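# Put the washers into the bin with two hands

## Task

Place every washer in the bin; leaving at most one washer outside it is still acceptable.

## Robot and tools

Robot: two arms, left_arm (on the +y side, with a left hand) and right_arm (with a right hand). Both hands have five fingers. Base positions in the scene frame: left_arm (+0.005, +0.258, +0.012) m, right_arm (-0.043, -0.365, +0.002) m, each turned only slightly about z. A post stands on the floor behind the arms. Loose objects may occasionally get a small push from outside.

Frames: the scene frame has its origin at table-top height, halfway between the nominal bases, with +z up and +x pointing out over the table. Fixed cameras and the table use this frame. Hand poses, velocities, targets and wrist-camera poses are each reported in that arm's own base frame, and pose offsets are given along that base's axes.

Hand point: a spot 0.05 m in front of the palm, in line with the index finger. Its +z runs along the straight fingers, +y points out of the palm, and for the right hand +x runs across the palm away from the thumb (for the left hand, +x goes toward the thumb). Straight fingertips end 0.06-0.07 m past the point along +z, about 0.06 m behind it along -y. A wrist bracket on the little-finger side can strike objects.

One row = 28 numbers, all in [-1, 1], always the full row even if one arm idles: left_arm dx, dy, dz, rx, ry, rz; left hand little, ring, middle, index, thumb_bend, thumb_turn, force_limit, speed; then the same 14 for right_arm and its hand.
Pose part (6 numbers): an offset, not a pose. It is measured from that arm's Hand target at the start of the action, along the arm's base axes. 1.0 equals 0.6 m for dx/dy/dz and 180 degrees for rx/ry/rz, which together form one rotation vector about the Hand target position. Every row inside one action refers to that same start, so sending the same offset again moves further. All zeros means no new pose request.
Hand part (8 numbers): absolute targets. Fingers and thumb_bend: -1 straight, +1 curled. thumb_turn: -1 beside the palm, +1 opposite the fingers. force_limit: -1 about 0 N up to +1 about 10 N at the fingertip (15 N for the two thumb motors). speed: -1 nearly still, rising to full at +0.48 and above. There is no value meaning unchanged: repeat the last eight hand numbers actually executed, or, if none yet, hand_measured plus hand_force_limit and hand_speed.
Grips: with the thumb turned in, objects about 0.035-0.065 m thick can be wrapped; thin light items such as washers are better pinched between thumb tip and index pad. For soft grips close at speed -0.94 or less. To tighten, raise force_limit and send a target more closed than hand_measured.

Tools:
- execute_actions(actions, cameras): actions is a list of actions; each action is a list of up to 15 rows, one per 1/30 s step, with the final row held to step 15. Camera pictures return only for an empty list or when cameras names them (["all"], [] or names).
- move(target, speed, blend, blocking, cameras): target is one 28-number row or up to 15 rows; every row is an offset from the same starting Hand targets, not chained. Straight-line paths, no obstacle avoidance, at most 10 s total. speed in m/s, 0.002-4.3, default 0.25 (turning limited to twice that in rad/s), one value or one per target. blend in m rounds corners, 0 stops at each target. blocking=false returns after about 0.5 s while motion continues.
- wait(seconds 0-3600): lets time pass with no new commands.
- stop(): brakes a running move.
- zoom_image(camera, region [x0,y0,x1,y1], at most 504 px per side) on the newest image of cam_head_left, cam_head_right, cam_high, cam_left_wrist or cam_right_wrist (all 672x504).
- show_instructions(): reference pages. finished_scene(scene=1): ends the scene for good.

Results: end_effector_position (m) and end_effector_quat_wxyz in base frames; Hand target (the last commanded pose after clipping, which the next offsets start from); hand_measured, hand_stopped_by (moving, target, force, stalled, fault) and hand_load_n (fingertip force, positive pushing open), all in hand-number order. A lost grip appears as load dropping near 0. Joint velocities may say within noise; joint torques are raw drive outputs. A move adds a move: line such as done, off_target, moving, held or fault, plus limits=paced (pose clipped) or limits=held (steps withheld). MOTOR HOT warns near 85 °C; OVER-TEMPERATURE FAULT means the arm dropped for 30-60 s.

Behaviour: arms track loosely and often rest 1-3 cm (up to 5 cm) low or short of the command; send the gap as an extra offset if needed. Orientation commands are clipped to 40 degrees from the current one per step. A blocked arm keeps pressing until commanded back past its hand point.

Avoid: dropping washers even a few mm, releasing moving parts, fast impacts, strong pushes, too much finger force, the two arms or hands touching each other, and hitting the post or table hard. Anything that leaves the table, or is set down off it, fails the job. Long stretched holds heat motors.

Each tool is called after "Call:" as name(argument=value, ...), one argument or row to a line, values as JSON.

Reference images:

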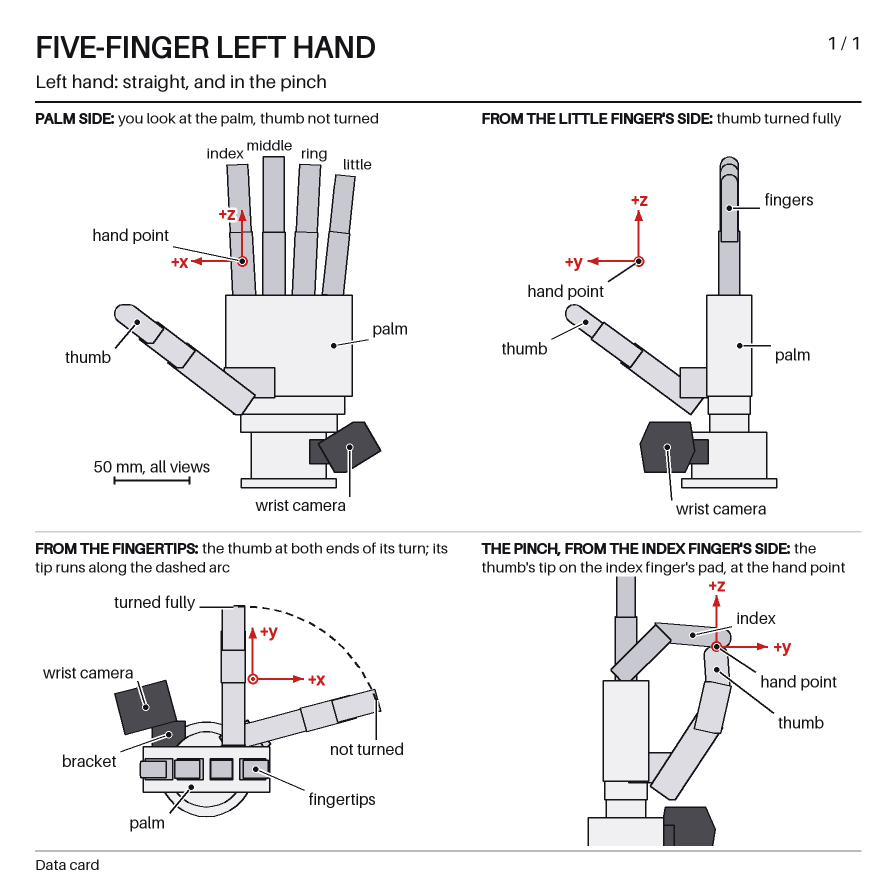

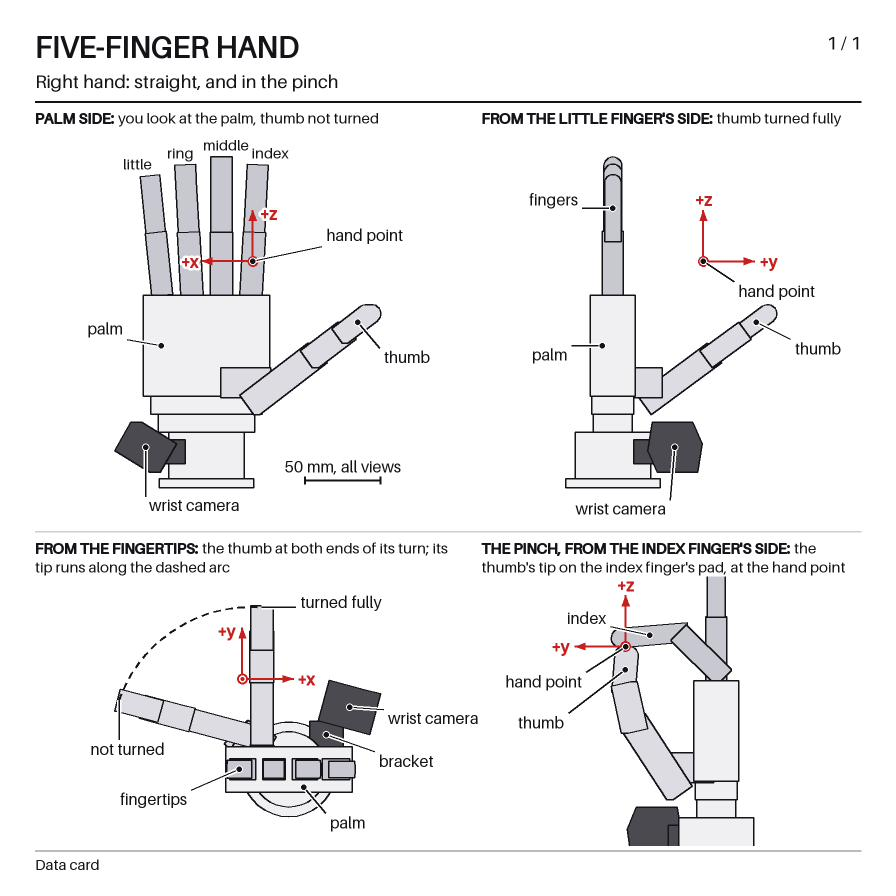

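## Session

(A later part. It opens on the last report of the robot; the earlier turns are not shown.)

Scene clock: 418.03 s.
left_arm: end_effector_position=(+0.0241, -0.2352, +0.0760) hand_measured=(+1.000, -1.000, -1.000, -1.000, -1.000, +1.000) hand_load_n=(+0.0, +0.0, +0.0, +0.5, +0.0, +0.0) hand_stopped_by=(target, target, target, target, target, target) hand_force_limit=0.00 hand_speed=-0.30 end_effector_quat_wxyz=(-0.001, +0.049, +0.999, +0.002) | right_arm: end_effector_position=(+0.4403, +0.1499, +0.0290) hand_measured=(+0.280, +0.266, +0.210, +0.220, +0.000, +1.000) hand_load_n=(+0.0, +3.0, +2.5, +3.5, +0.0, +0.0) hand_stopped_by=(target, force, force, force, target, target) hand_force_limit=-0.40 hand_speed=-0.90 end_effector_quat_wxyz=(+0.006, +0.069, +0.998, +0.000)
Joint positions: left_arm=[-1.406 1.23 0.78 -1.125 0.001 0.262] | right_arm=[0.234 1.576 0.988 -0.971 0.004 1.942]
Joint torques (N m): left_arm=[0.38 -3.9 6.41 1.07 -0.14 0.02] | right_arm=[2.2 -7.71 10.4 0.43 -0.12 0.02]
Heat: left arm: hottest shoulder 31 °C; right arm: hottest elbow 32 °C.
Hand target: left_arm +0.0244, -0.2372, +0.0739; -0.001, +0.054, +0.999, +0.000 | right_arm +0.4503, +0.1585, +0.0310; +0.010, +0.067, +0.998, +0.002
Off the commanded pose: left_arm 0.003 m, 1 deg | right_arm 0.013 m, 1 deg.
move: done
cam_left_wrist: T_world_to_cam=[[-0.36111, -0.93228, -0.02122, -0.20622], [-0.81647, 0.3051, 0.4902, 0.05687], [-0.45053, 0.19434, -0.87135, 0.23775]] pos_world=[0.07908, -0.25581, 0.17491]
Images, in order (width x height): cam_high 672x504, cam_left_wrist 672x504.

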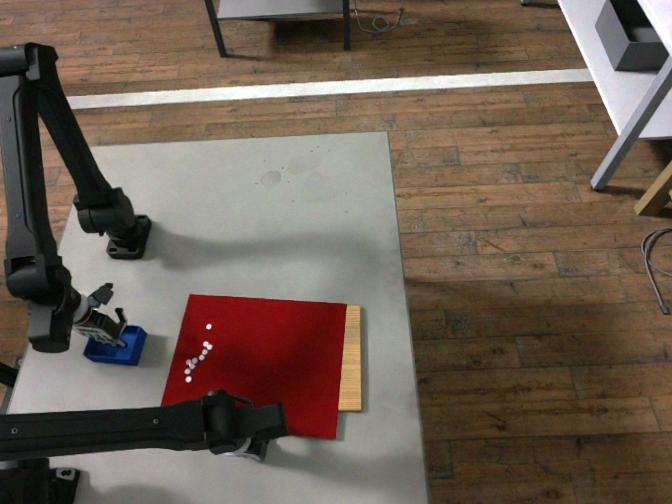

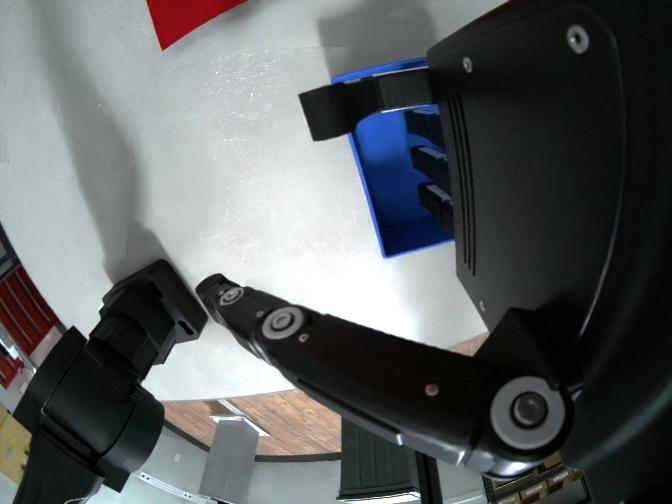

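Call:
move(
  target=[
    [0.003,-0.058,0.0,0,0,0,1,-1,-1,-1,-1,1,0,-0.3, 0,0,0,0,0,0,0.28,0.35,0.35,0.35,0,1,-0.4,-0.9],
    [0.16,-0.09,0.0,0,0,0.02,1,-1,-1,-1,-1,1,0,-0.3, 0,0,0,0,0,0,0.28,0.35,0.35,0.35,0,1,-0.4,-0.9],
  ],
  speed=0.08,
  blend=0.01,
  cameras=["all"],
)

Call:
zoom_image(
  camera="cam_high",
  region=[20, 230, 240, 420],
)

Call:
zoom_image(
  camera="cam_left_wrist",
  region=[250, 20, 480, 280],
)

Scene clock: 429.80 s.
left_arm: end_effector_position=(+0.1107, -0.2754, +0.0680) hand_measured=(+1.000, -1.000, -1.000, -1.000, -1.000, +1.000) hand_load_n=(+0.0, +0.0, +0.0, +0.0, +0.0, +0.0) hand_stopped_by=(target, target, target, target, target, target) hand_force_limit=0.00 hand_speed=-0.30 end_effector_quat_wxyz=(-0.008, +0.022, +1.000, +0.016) | right_arm: end_effector_position=(+0.4403, +0.1499, +0.0290) hand_measured=(+0.280, +0.266, +0.210, +0.220, +0.000, +1.000) hand_load_n=(+0.5, +3.0, +2.0, +4.0, +0.0, +0.0) hand_stopped_by=(target, force, force, force, target, target) hand_force_limit=-0.40 hand_speed=-0.90 end_effector_quat_wxyz=(+0.006, +0.069, +0.998, +0.000)
Joint positions: left_arm=[-1.178 1.434 0.94 -1.111 0.001 0.436] | right_arm=[0.234 1.576 0.988 -0.971 0.004 1.942]
Joint torques (N m): left_arm=[1.03 -6.42 9.07 0.98 -0.21 0.02] | right_arm=[1.26 -7.36 10.21 0.54 -0.14 0.04]
Heat: left arm: hottest shoulder 31 °C; right arm: hottest elbow 32 °C.
Hand target: left_arm +0.1205, -0.2911, +0.0740; -0.001, +0.022, +1.000, +0.000 | right_arm +0.4503, +0.1585, +0.0310; +0.010, +0.067, +0.998, +0.002
Off the commanded pose: left_arm 0.019 m, 2 deg | right_arm 0.013 m, 1 deg.
move: off_target (left_arm)
cam_left_wrist: T_world_to_cam=[[-0.31016, -0.94968, -0.04366, -0.2215], [-0.82528, 0.24617, 0.50824, 0.12725], [-0.47192, 0.19366, -0.86011, 0.27901]] pos_world=[0.16799, -0.29571, 0.16563]
cam_right_wrist: T_world_to_cam=[[-0.12353, 0.99202, -0.02514, -0.09042], [0.82838, 0.11704, 0.54781, -0.40068], [0.54638, 0.04685, -0.83622, -0.10817]] pos_world=[0.37985, 0.14166, 0.12677]

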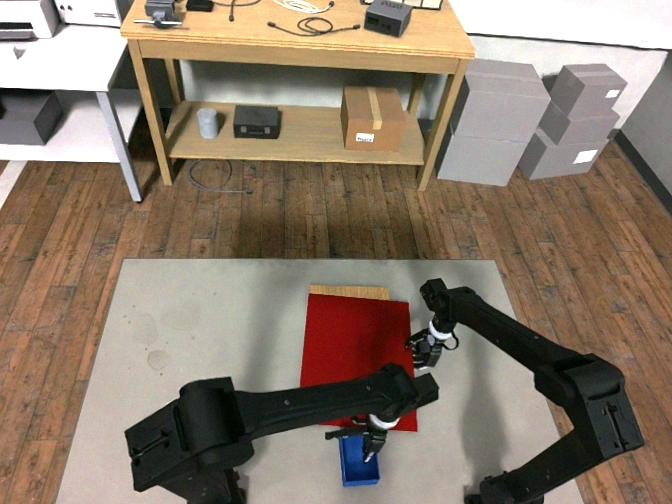

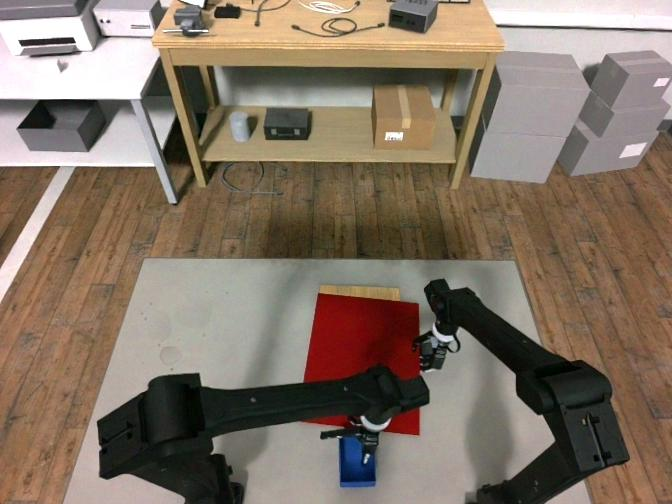

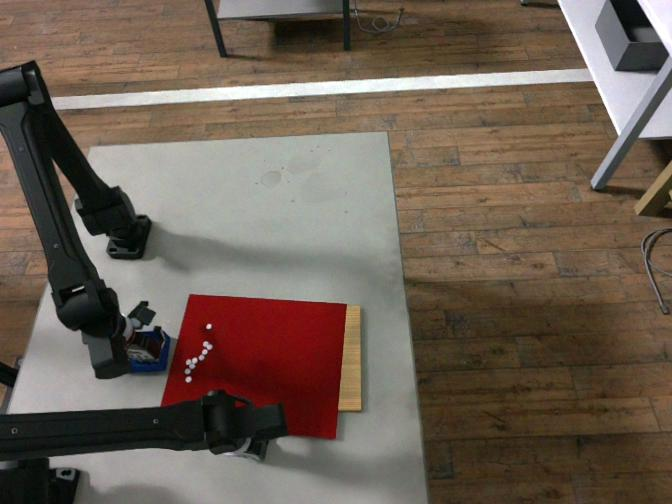

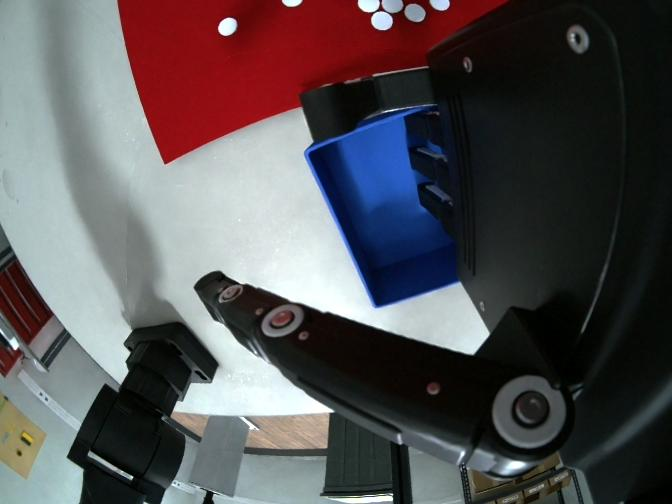

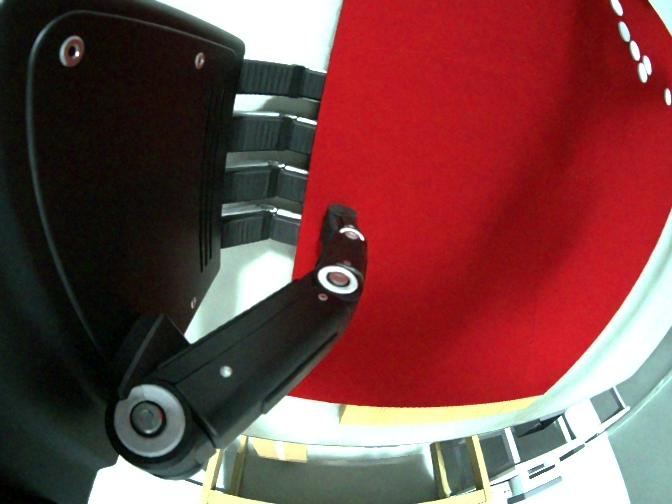

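Scaled by 2.291 from the camera's image (finer frame: 960x720).

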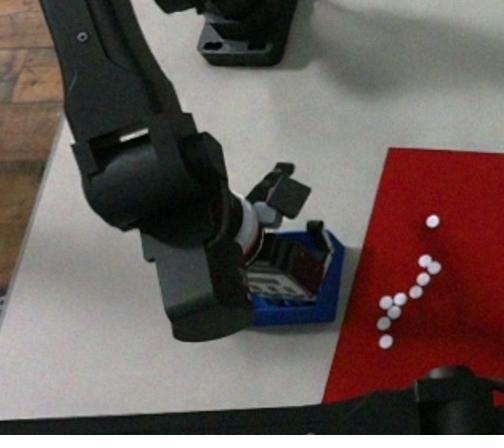

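Scaled by 1.938 from the camera's image (finer frame: 960x720).

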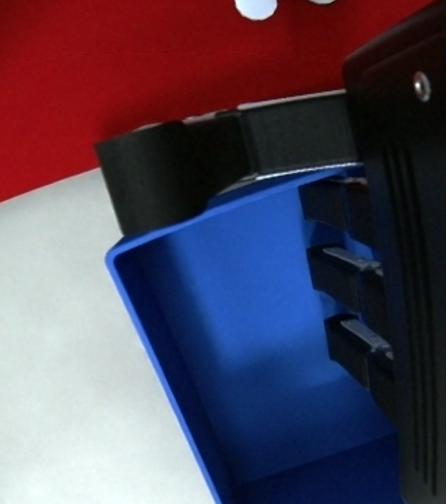

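Call:
move(
  target=[
    [-0.02,0.03,0.01,0,0,0,1,-1,-1,-1,-1,1,0,-0.3, 0,0,0,0,0,0,0.28,0.35,0.35,0.35,0,1,-0.4,-0.9],
    [-0.02,0.03,0.15,0,0,0,1,-1,-1,-1,-1,1,0,-0.3, 0,0,0,0,0,0,0.28,0.35,0.35,0.35,0,1,-0.4,-0.9],
    [-0.02,0.28,0.2,0,0,0,1,-1,-1,-1,-1,1,0,-0.3, 0,0,0,0,0,0,0.28,0.35,0.35,0.35,0,1,-0.4,-0.9],
  ],
  speed=0.2,
  cameras=["cam_head_right","cam_high","cam_head_left"],
)

Call:
zoom_image(
  camera="cam_high",
  region=[60, 260, 260, 430],
)

Call:
zoom_image(
  camera="cam_head_right",
  region=[280, 350, 440, 504],
)

Scene clock: 435.67 s.
left_arm: end_effector_position=(+0.1084, -0.1258, +0.1946) hand_measured=(+1.000, -1.000, -1.000, -1.000, -1.000, +1.000) hand_load_n=(+0.0, +0.0, +0.0, +0.0, +0.0, +0.0) hand_stopped_by=(target, target, target, target, target, target) hand_force_limit=0.00 hand_speed=-0.30 end_effector_quat_wxyz=(+0.004, +0.022, +1.000, -0.005) | right_arm: end_effector_position=(+0.4403, +0.1499, +0.0290) hand_measured=(+0.280, +0.266, +0.210, +0.220, +0.000, +1.000) hand_load_n=(+0.0, +3.0, +2.0, +4.0, +0.0, +0.0) hand_stopped_by=(target, force, force, force, target, target) hand_force_limit=-0.40 hand_speed=-0.90 end_effector_quat_wxyz=(+0.006, +0.069, +0.998, +0.000)
Joint positions: left_arm=[-0.939 0.92 0.895 -1.533 0 0.675] | right_arm=[0.234 1.576 0.988 -0.971 0.004 1.942]
Joint torques (N m): left_arm=[1.03 -0.85 7.16 0.54 -0.13 0.02] | right_arm=[1.32 -8.12 10.28 0.59 -0.13 0]
Heat: left arm: hottest shoulder 31 °C; right arm: hottest elbow 32 °C.
Hand target: left_arm +0.1085, -0.1233, +0.1940; -0.001, +0.022, +1.000, +0.000 | right_arm +0.4503, +0.1585, +0.0310; +0.010, +0.067, +0.998, +0.002
Off the commanded pose: left_arm 0.003 m, 1 deg | right_arm 0.013 m, 1 deg.
move: done
Images, in order (width x height): cam_head_left 672x504, cam_head_right 672x504, cam_high 672x504.

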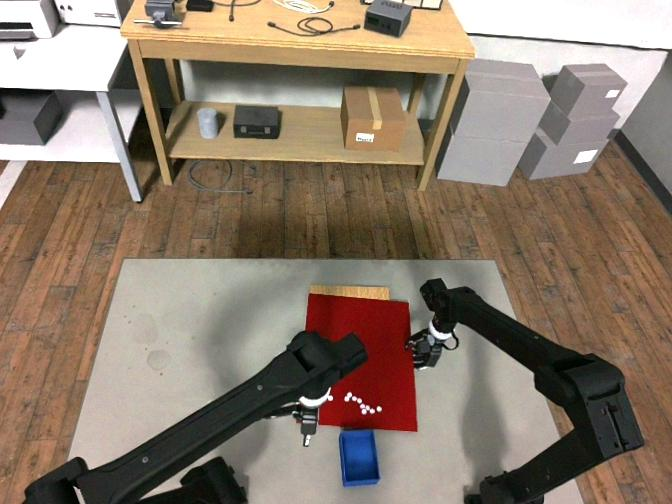

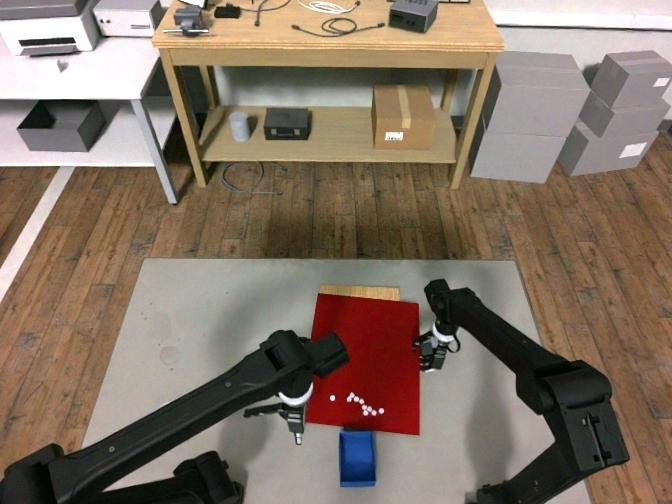

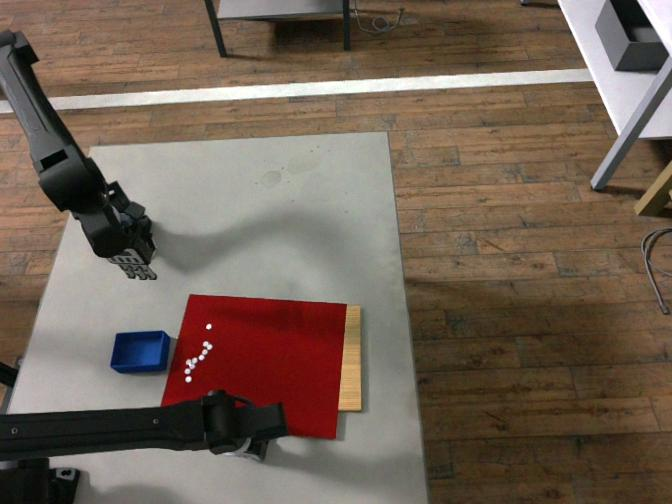

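Scaled by 2.520 from the camera's image (finer frame: 960x720).

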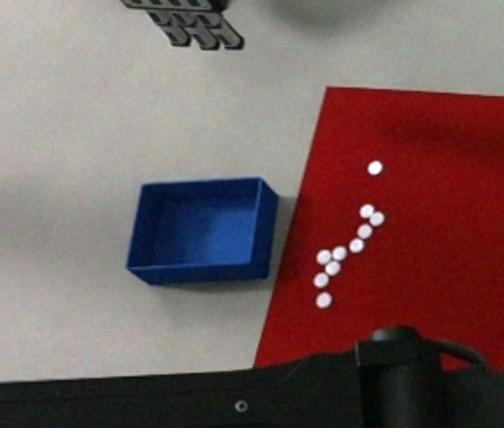

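Scaled by 3.150 from the camera's image (finer frame: 960x720).

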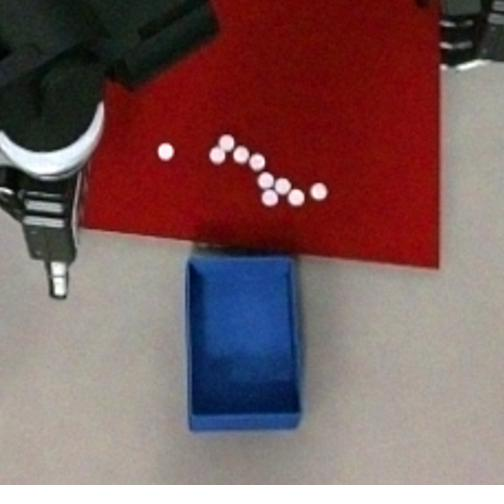

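Call:
move(
  target=[
    [0.153,-0.03,0.0,0,0,0.457,1,-1,-1,-1,-1,1,0,-0.3, 0,0,0,0,0,0,0.28,0.35,0.35,0.35,0,1,-0.4,-0.9],
    [0.31,-0.1785,-0.12,0,0,0.914,-0.01,0.01,0.02,0,-1,1,0,-0.3, 0,0,0,0,0,0,0.28,0.35,0.35,0.35,0,1,-0.4,-0.9],
  ],
  speed=0.25,
  blend=0.03,
  cameras=["cam_left_wrist","cam_high","cam_head_right"],
)

Scene clock: 452.03 s.
left_arm: end_effector_position=(+0.2947, -0.2265, +0.1255) hand_measured=(-0.010, +0.010, +0.020, +0.000, -1.000, +1.000) hand_load_n=(+0.0, +0.0, +0.5, +0.0, +0.0, +0.0) hand_stopped_by=(target, target, target, target, target, target) hand_force_limit=0.00 hand_speed=-0.30 end_effector_quat_wxyz=(+0.001, +0.988, -0.155, +0.001) | right_arm: end_effector_position=(+0.4403, +0.1499, +0.0290) hand_measured=(+0.280, +0.266, +0.210, +0.220, +0.000, +1.000) hand_load_n=(+0.0, +3.0, +2.0, +4.0, +0.0, +0.0) hand_stopped_by=(target, force, force, force, target, target) hand_force_limit=-0.40 hand_speed=-0.90 end_effector_quat_wxyz=(+0.006, +0.069, +0.998, +0.000)
Joint positions: left_arm=[-0.511 1.236 0.925 -1.258 0.001 -1.771] | right_arm=[0.234 1.576 0.988 -0.971 0.004 1.942]
Joint torques (N m): left_arm=[-0.26 -4.42 6.71 1.13 -0.16 -0.12] | right_arm=[1.03 -8 10.21 0.42 -0.05 -0.03]
Heat: left arm: hottest shoulder 30 °C; right arm: hottest elbow 32 °C.
Hand target: left_arm +0.2945, -0.2303, +0.1220; +0.000, +0.988, -0.156, +0.001 | right_arm +0.4503, +0.1585, +0.0310; +0.010, +0.067, +0.998, +0.002
Off the commanded pose: left_arm 0.005 m, 0 deg | right_arm 0.013 m, 1 deg.
move: done
cam_left_wrist: T_world_to_cam=[[0.55004, 0.83492, -0.0191, 0.03217], [0.73324, -0.47186, 0.4896, -0.38174], [0.39976, -0.28331, -0.87174, 0.04244]] pos_world=[0.24525, -0.19496, 0.22451]
Images, in order (width x height): cam_head_right 672x504, cam_high 672x504, cam_left_wrist 672x504.

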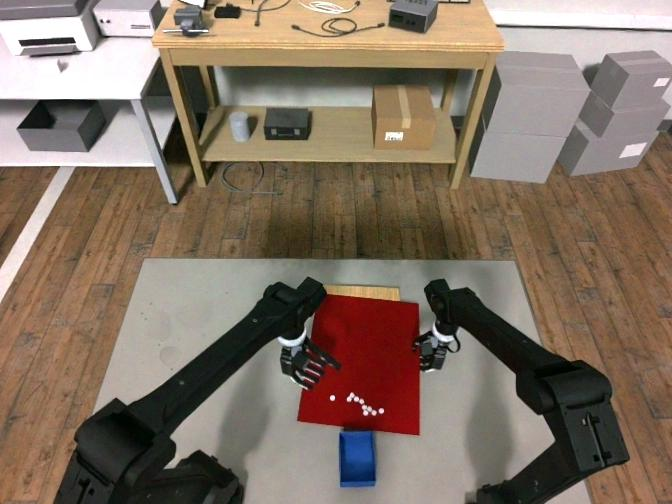

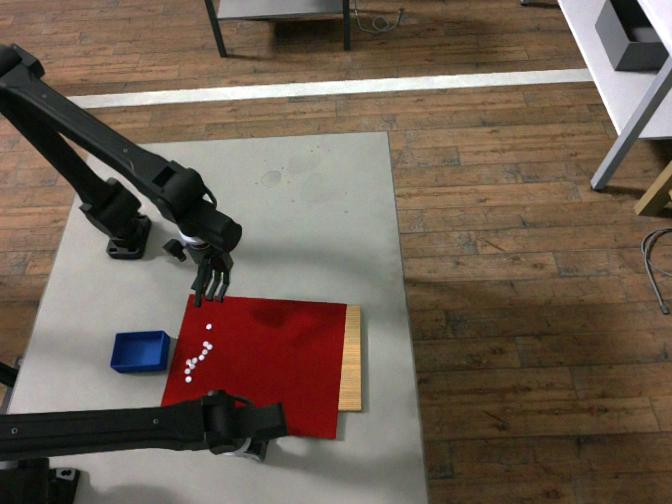

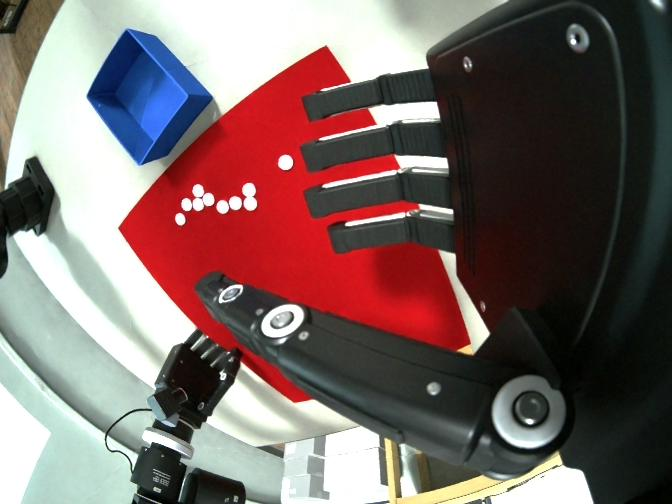

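Call:
move(
  target=[
    [0.0,0.0,-0.147,0,0,0,-0.01,0.01,0.02,0,-1,1,0,-0.3, 0,0,0,0,0,0,0.28,0.35,0.35,0.35,0,1,-0.4,-0.9],
    [-0.02,-0.06,-0.147,0,0,0,-0.01,0.01,0.02,0,-1,1,0,-0.3, 0,0,0,0,0,0,0.28,0.35,0.35,0.35,0,1,-0.4,-0.9],
  ],
  speed=0.1,
  cameras=["cam_left_wrist","cam_high","cam_head_right"],
)

Scene clock: 456.37 s.
left_arm: end_effector_position=(+0.2769, -0.2537, +0.0334) hand_measured=(-0.010, +0.010, +0.020, +0.000, -1.000, +1.000) hand_load_n=(+0.0, +0.0, +0.0, -4.0, +0.0, +0.0) hand_stopped_by=(target, target, target, target, target, target) hand_force_limit=0.00 hand_speed=-0.30 end_effector_quat_wxyz=(-0.004, +0.988, -0.154, -0.003) | right_arm: end_effector_position=(+0.4403, +0.1499, +0.0290) hand_measured=(+0.280, +0.266, +0.210, +0.220, +0.000, +1.000) hand_load_n=(+0.0, +3.0, +2.5, +3.5, +0.0, +0.0) hand_stopped_by=(target, force, force, force, target, target) hand_force_limit=-0.40 hand_speed=-0.90 end_effector_quat_wxyz=(+0.006, +0.069, +0.998, +0.000)
Joint positions: left_arm=[-0.614 1.363 0.771 -0.988 -0.005 -1.877] | right_arm=[0.234 1.576 0.988 -0.971 0.004 1.943]
Joint torques (N m): left_arm=[-0.73 -3.9 7.8 1.11 0.1 -0.16] | right_arm=[1.38 -7.12 10.19 0.4 -0.07 0]
Heat: left arm: hottest shoulder 30 °C; right arm: hottest elbow 32 °C.
Hand target: left_arm +0.2825, -0.2663, +0.0338; +0.000, +0.988, -0.157, +0.001 | right_arm +0.4503, +0.1585, +0.0310; +0.010, +0.068, +0.998, +0.002
Off the commanded pose: left_arm 0.014 m, 1 deg | right_arm 0.013 m, 1 deg.
move: off_target (left_arm)
cam_left_wrist: T_world_to_cam=[[0.54805, 0.83635, -0.01282, 0.06354], [0.73666, -0.47534, 0.48103, -0.33788], [0.39621, -0.27307, -0.87661, -0.03472]] pos_world=[0.22784, -0.22323, 0.1329]
Images, in order (width x height): cam_head_right 672x504, cam_high 672x504, cam_left_wrist 672x504.

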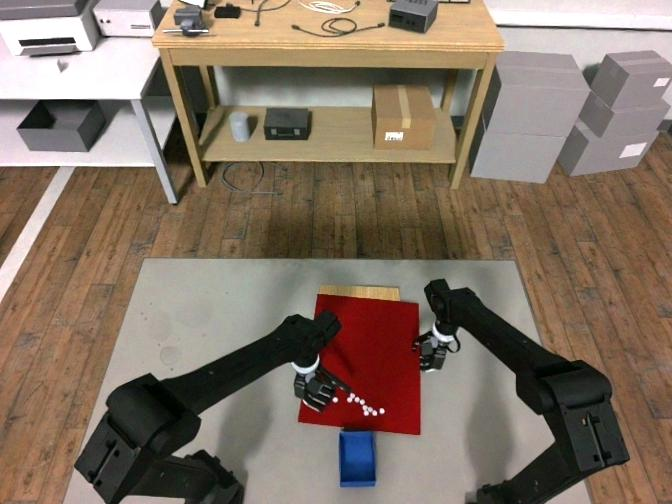

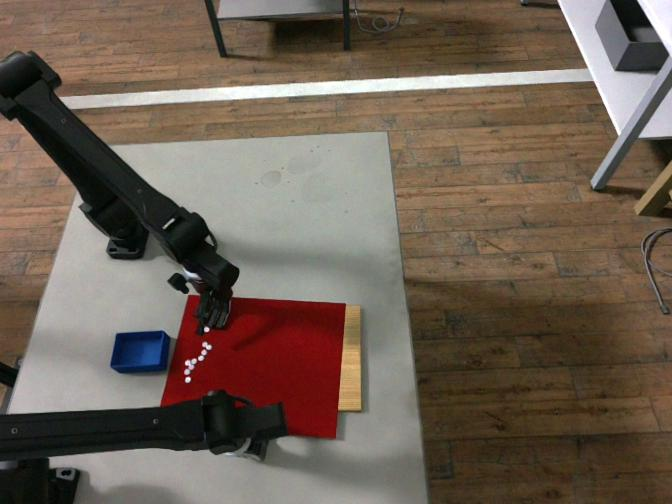

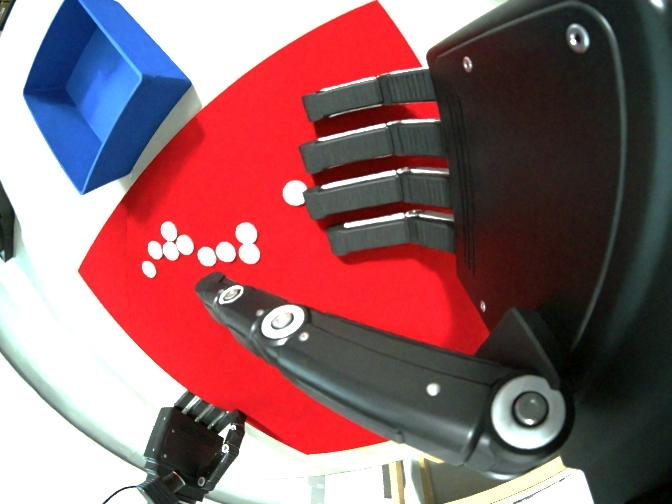

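Call:
move(
  target=[
    [0.01,-0.08,0.004,0,0,0,-0.01,0.01,0.02,0,-1,1,0,-0.3, 0,0,0,0,0,0,0.28,0.35,0.35,0.35,0,1,-0.4,-0.9],
  ],
  speed=0.1,
  cameras=["cam_left_wrist","cam_high","cam_head_right"],
)

Call:
zoom_image(
  camera="cam_head_right",
  region=[280, 350, 440, 504],
)

Scene clock: 459.70 s.
left_arm: end_effector_position=(+0.2829, -0.3016, +0.0343) hand_measured=(-0.010, +0.010, +0.020, +0.000, -1.000, +1.000) hand_load_n=(+0.0, +0.0, +0.0, -3.5, +0.0, +0.0) hand_stopped_by=(target, target, target, target, target, target) hand_force_limit=0.00 hand_speed=-0.30 end_effector_quat_wxyz=(-0.003, +0.988, -0.156, -0.001) | right_arm: end_effector_position=(+0.4403, +0.1499, +0.0290) hand_measured=(+0.280, +0.266, +0.210, +0.220, +0.000, +1.000) hand_load_n=(+0.0, +3.0, +2.5, +3.5, +0.0, +0.0) hand_stopped_by=(target, force, force, force, target, target) hand_force_limit=-0.40 hand_speed=-0.90 end_effector_quat_wxyz=(+0.006, +0.069, +0.998, +0.000)
Joint positions: left_arm=[-0.713 1.449 0.861 -0.989 -0.004 -1.969] | right_arm=[0.234 1.576 0.988 -0.971 0.004 1.943]
Joint torques (N m): left_arm=[-0.44 -5.25 8.31 0.79 0.06 -0.17] | right_arm=[1.32 -7.65 10.26 0.54 -0.09 -0.01]
Heat: left arm: hottest shoulder 30 °C; right arm: hottest elbow 32 °C.
Hand target: left_arm +0.2886, -0.3143, +0.0362; +0.000, +0.988, -0.156, +0.001 | right_arm +0.4503, +0.1585, +0.0310; +0.010, +0.068, +0.998, +0.002
Off the commanded pose: left_arm 0.014 m, 0 deg | right_arm 0.013 m, 1 deg.
move: off_target (left_arm)
cam_left_wrist: T_world_to_cam=[[0.55288, 0.83316, -0.0132, 0.09805], [0.73279, -0.47861, 0.48369, -0.3656], [0.39668, -0.27709, -0.87514, -0.05077]] pos_world=[0.23384, -0.27073, 0.1337]
Images, in order (width x height): cam_head_right 672x504, cam_high 672x504, cam_left_wrist 672x504.

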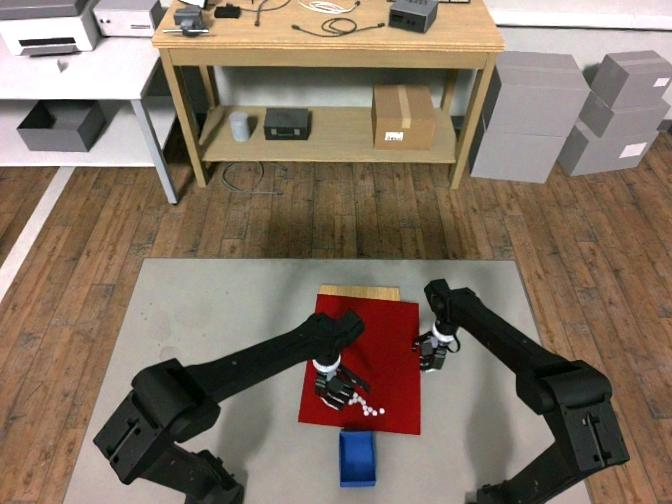

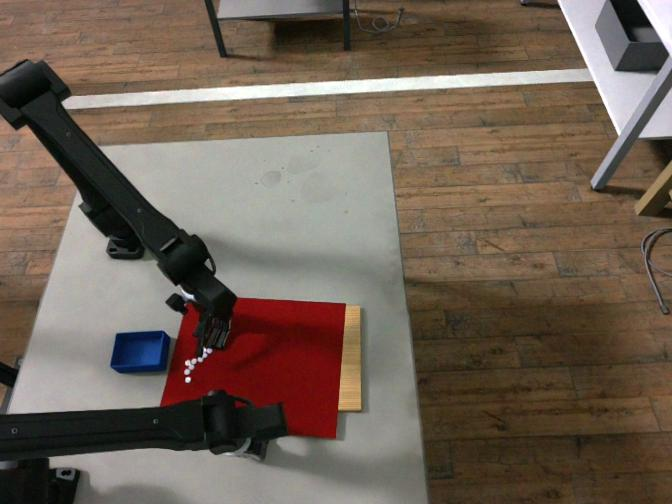

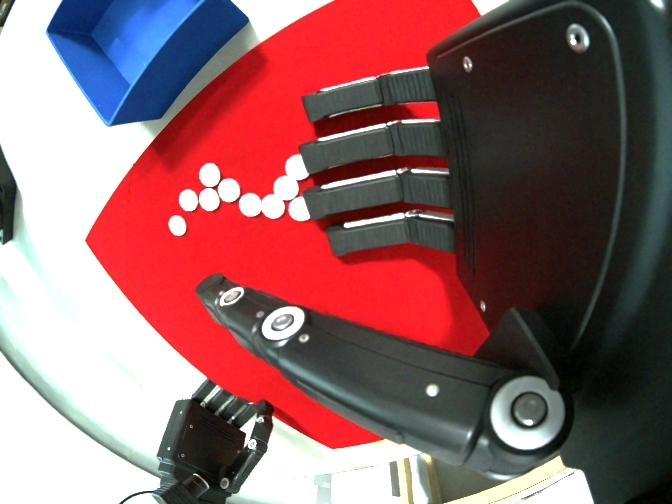

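Scaled by 3.150 from the camera's image (finer frame: 960x720).

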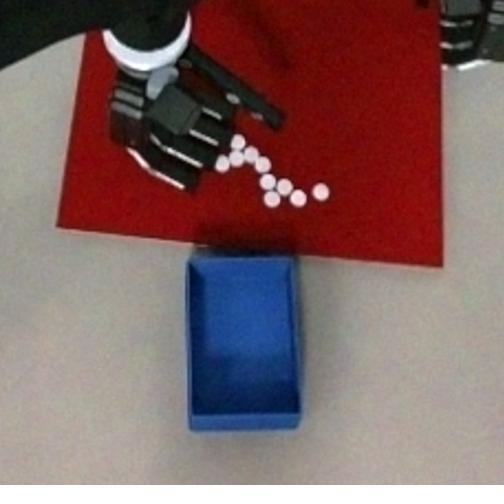

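Call:
move(
  target=[
    [-0.008,-0.037,0.004,0,0,0,-0.01,0.01,0.02,0,-1,1,0,-0.3, 0,0,0,0,0,0,0.28,0.35,0.35,0.35,0,1,-0.4,-0.9],
  ],
  speed=0.1,
  cameras=["cam_left_wrist","cam_high","cam_head_right"],
)

Call:
zoom_image(
  camera="cam_head_right",
  region=[280, 350, 440, 504],
)

Scene clock: 462.30 s.
left_arm: end_effector_position=(+0.2786, -0.3252, +0.0349) hand_measured=(-0.010, +0.010, +0.020, +0.000, -1.000, +1.000) hand_load_n=(+0.0, +0.0, +0.0, -1.5, +0.0, +0.0) hand_stopped_by=(target, target, target, target, target, target) hand_force_limit=0.00 hand_speed=-0.30 end_effector_quat_wxyz=(-0.003, +0.988, -0.156, -0.001) | right_arm: end_effector_position=(+0.4403, +0.1499, +0.0290) hand_measured=(+0.280, +0.266, +0.210, +0.220, +0.000, +1.000) hand_load_n=(+0.0, +3.0, +2.0, +3.5, +0.0, +0.0) hand_stopped_by=(target, force, force, force, target, target) hand_force_limit=-0.40 hand_speed=-0.90 end_effector_quat_wxyz=(+0.006, +0.069, +0.998, +0.000)
Joint positions: left_arm=[-0.768 1.479 0.896 -0.993 -0.004 -2.026] | right_arm=[0.234 1.576 0.988 -0.971 0.004 1.943]
Joint torques (N m): left_arm=[-0.15 -6.12 8.38 0.59 0.05 -0.11] | right_arm=[0.67 -7.88 10.11 0.73 -0.17 -0.02]
Heat: left arm: hottest shoulder 30 °C; right arm: hottest elbow 32 °C.
Hand target: left_arm +0.2837, -0.3364, +0.0386; +0.000, +0.988, -0.156, +0.001 | right_arm +0.4503, +0.1585, +0.0310; +0.010, +0.068, +0.998, +0.002
Off the commanded pose: left_arm 0.013 m, 0 deg | right_arm 0.013 m, 1 deg.
move: off_target (left_arm)
cam_left_wrist: T_world_to_cam=[[0.55224, 0.83358, -0.01341, 0.12045], [0.73299, -0.47781, 0.48417, -0.37379], [0.39718, -0.2772, -0.87487, -0.05531]] pos_world=[0.22944, -0.29434, 0.1342]
Images, in order (width x height): cam_head_right 672x504, cam_high 672x504, cam_left_wrist 672x504.

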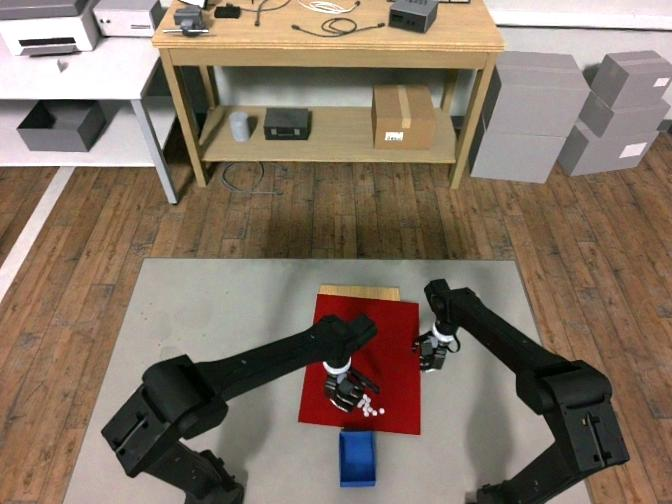

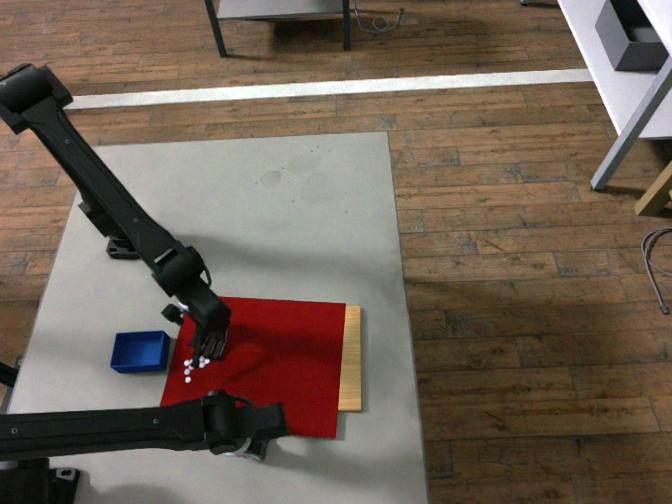

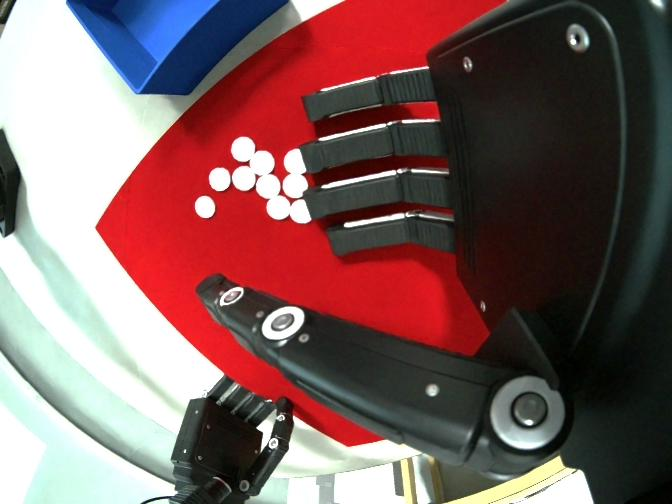

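Scaled by 3.150 from the camera's image (finer frame: 960x720).

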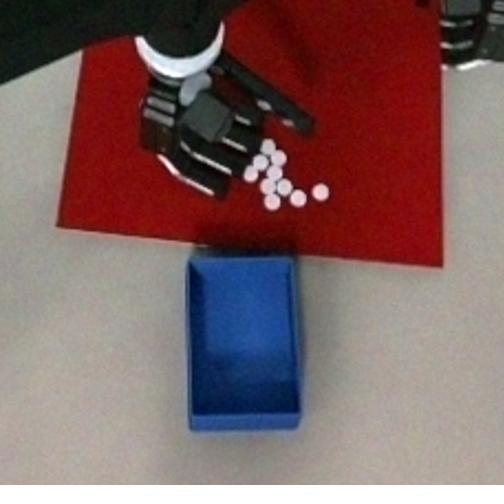

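Call:
move(
  target=[
    [0.0,0.0,0.12,0,0,0,-0.01,0.01,0.02,0,-1,1,0,-0.3, 0,0,0,0,0,0,0.28,0.35,0.35,0.35,0,1,-0.4,-0.9],
    [0.1905,0.374,0.136,0,0,0.089,0.1,0.1,0.1,0.1,-1,1,0,-0.3, 0,0,0,0,0,0,0.28,0.35,0.35,0.35,0,1,-0.4,-0.9],
    [0.1905,0.374,-0.034,0,0,0.089,0.1,0.1,0.1,0.1,-1,1,0,-0.3, 0,0,0,0,0,0,0.28,0.35,0.35,0.35,0,1,-0.4,-0.9],
  ],
  speed=0.18,
  cameras=["all"],
)

Call:
zoom_image(
  camera="cam_left_wrist",
  region=[160, 40, 440, 330],
)

Call:
zoom_image(
  camera="cam_head_right",
  region=[280, 270, 460, 480],
)

Scene clock: 470.53 s.
left_arm: end_effector_position=(+0.3945, -0.1112, +0.0162) hand_measured=(+0.100, +0.100, +0.100, +0.100, -1.000, +1.000) hand_load_n=(+0.5, +0.0, +0.0, +0.0, -0.5, +0.0) hand_stopped_by=(target, target, target, target, target, target) hand_force_limit=0.00 hand_speed=-0.30 end_effector_quat_wxyz=(-0.002, +1.000, -0.014, -0.006) | right_arm: end_effector_position=(+0.4403, +0.1498, +0.0290) hand_measured=(+0.280, +0.266, +0.210, +0.220, +0.000, +1.000) hand_load_n=(+0.0, +3.0, +2.0, +4.0, +0.0, +0.0) hand_stopped_by=(target, force, force, force, target, target) hand_force_limit=-0.40 hand_speed=-0.90 end_effector_quat_wxyz=(+0.006, +0.069, +0.998, +0.000)
Joint positions: left_arm=[-0.136 1.508 0.869 -0.945 -0.002 -1.679] | right_arm=[0.234 1.576 0.988 -0.971 0.004 1.943]
Joint torques (N m): left_arm=[0.5 -7.65 5.9 1.11 -0.01 0.01] | right_arm=[1.55 -7.41 10.13 0.5 -0.12 -0.06]
Heat: left arm: hottest elbow 31 °C; right arm: hottest elbow 32 °C.
Hand target: left_arm +0.3980, -0.1122, +0.0182; +0.000, +1.000, -0.017, +0.001 | right_arm +0.4503, +0.1586, +0.0310; +0.010, +0.067, +0.998, +0.002
Off the commanded pose: left_arm 0.004 m, 1 deg | right_arm 0.013 m, 1 deg.
move: done; target 2's new numbers were sent with left_arm's hand 0.019 m and 1 deg from that target
cam_left_wrist: T_world_to_cam=[[0.29513, 0.95529, -0.01794, -0.00712], [0.84257, -0.25136, 0.47634, -0.36539], [0.45053, -0.1557, -0.87908, -0.06588]] pos_world=[0.33964, -0.0953, 0.11601]
cam_right_wrist: T_world_to_cam=[[-0.12281, 0.99211, -0.02513, -0.0907], [0.82848, 0.11643, 0.54779, -0.40063], [0.54639, 0.04645, -0.83624, -0.10812]] pos_world=[0.37985, 0.14166, 0.12677]

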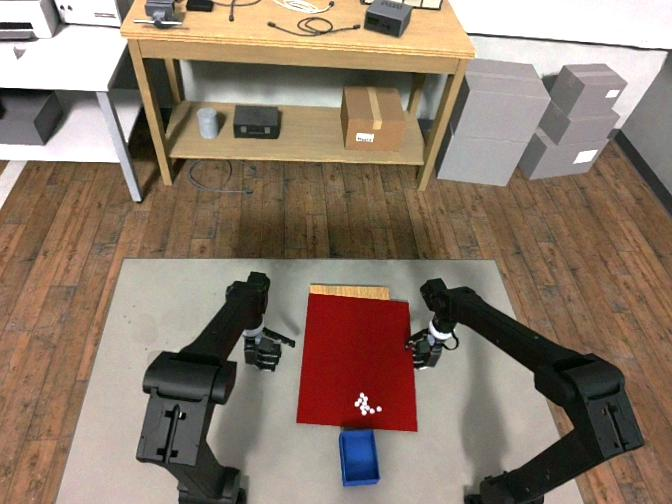

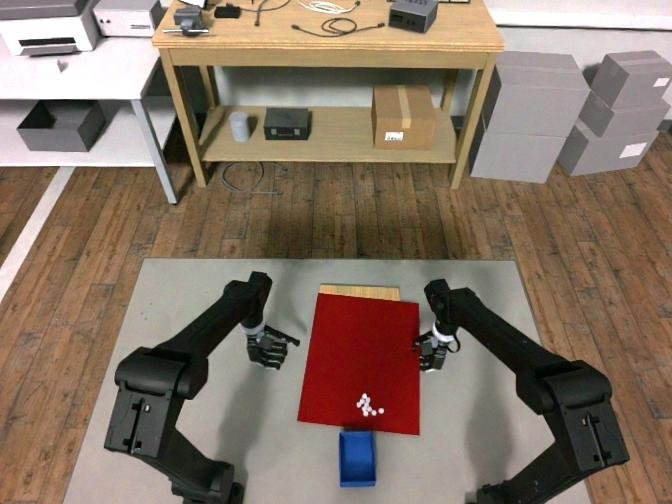

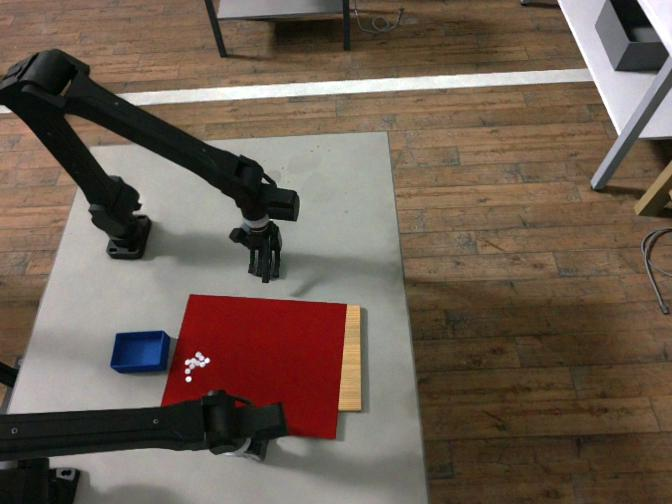

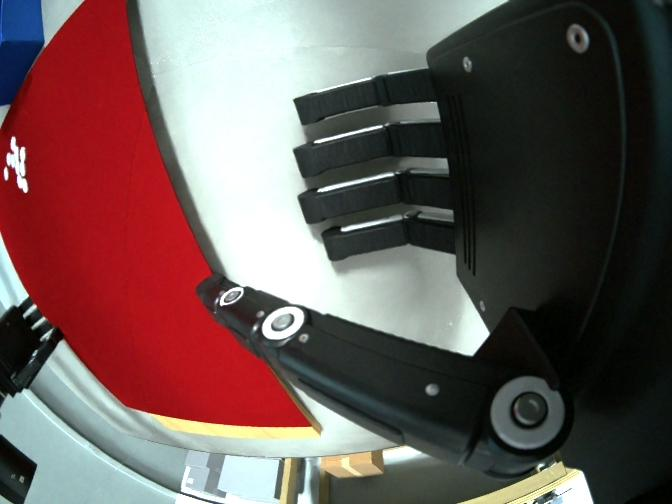

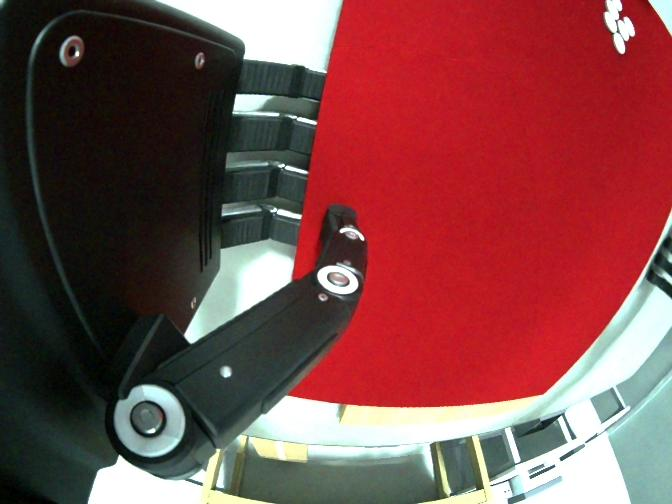

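Scaled by 1.738 from the camera's image (finer frame: 960x720).

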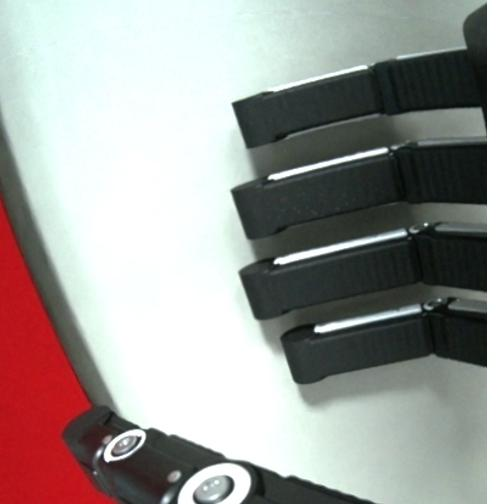

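Scaled by 2.400 from the camera's image (finer frame: 960x720).

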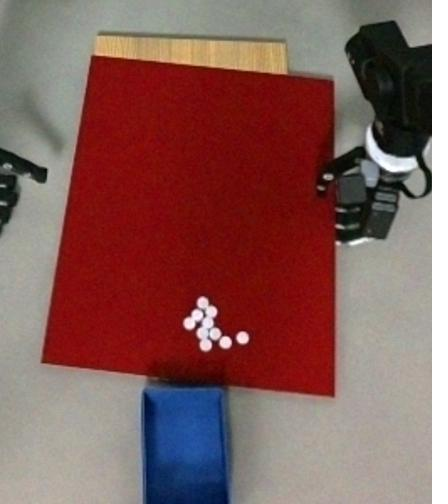

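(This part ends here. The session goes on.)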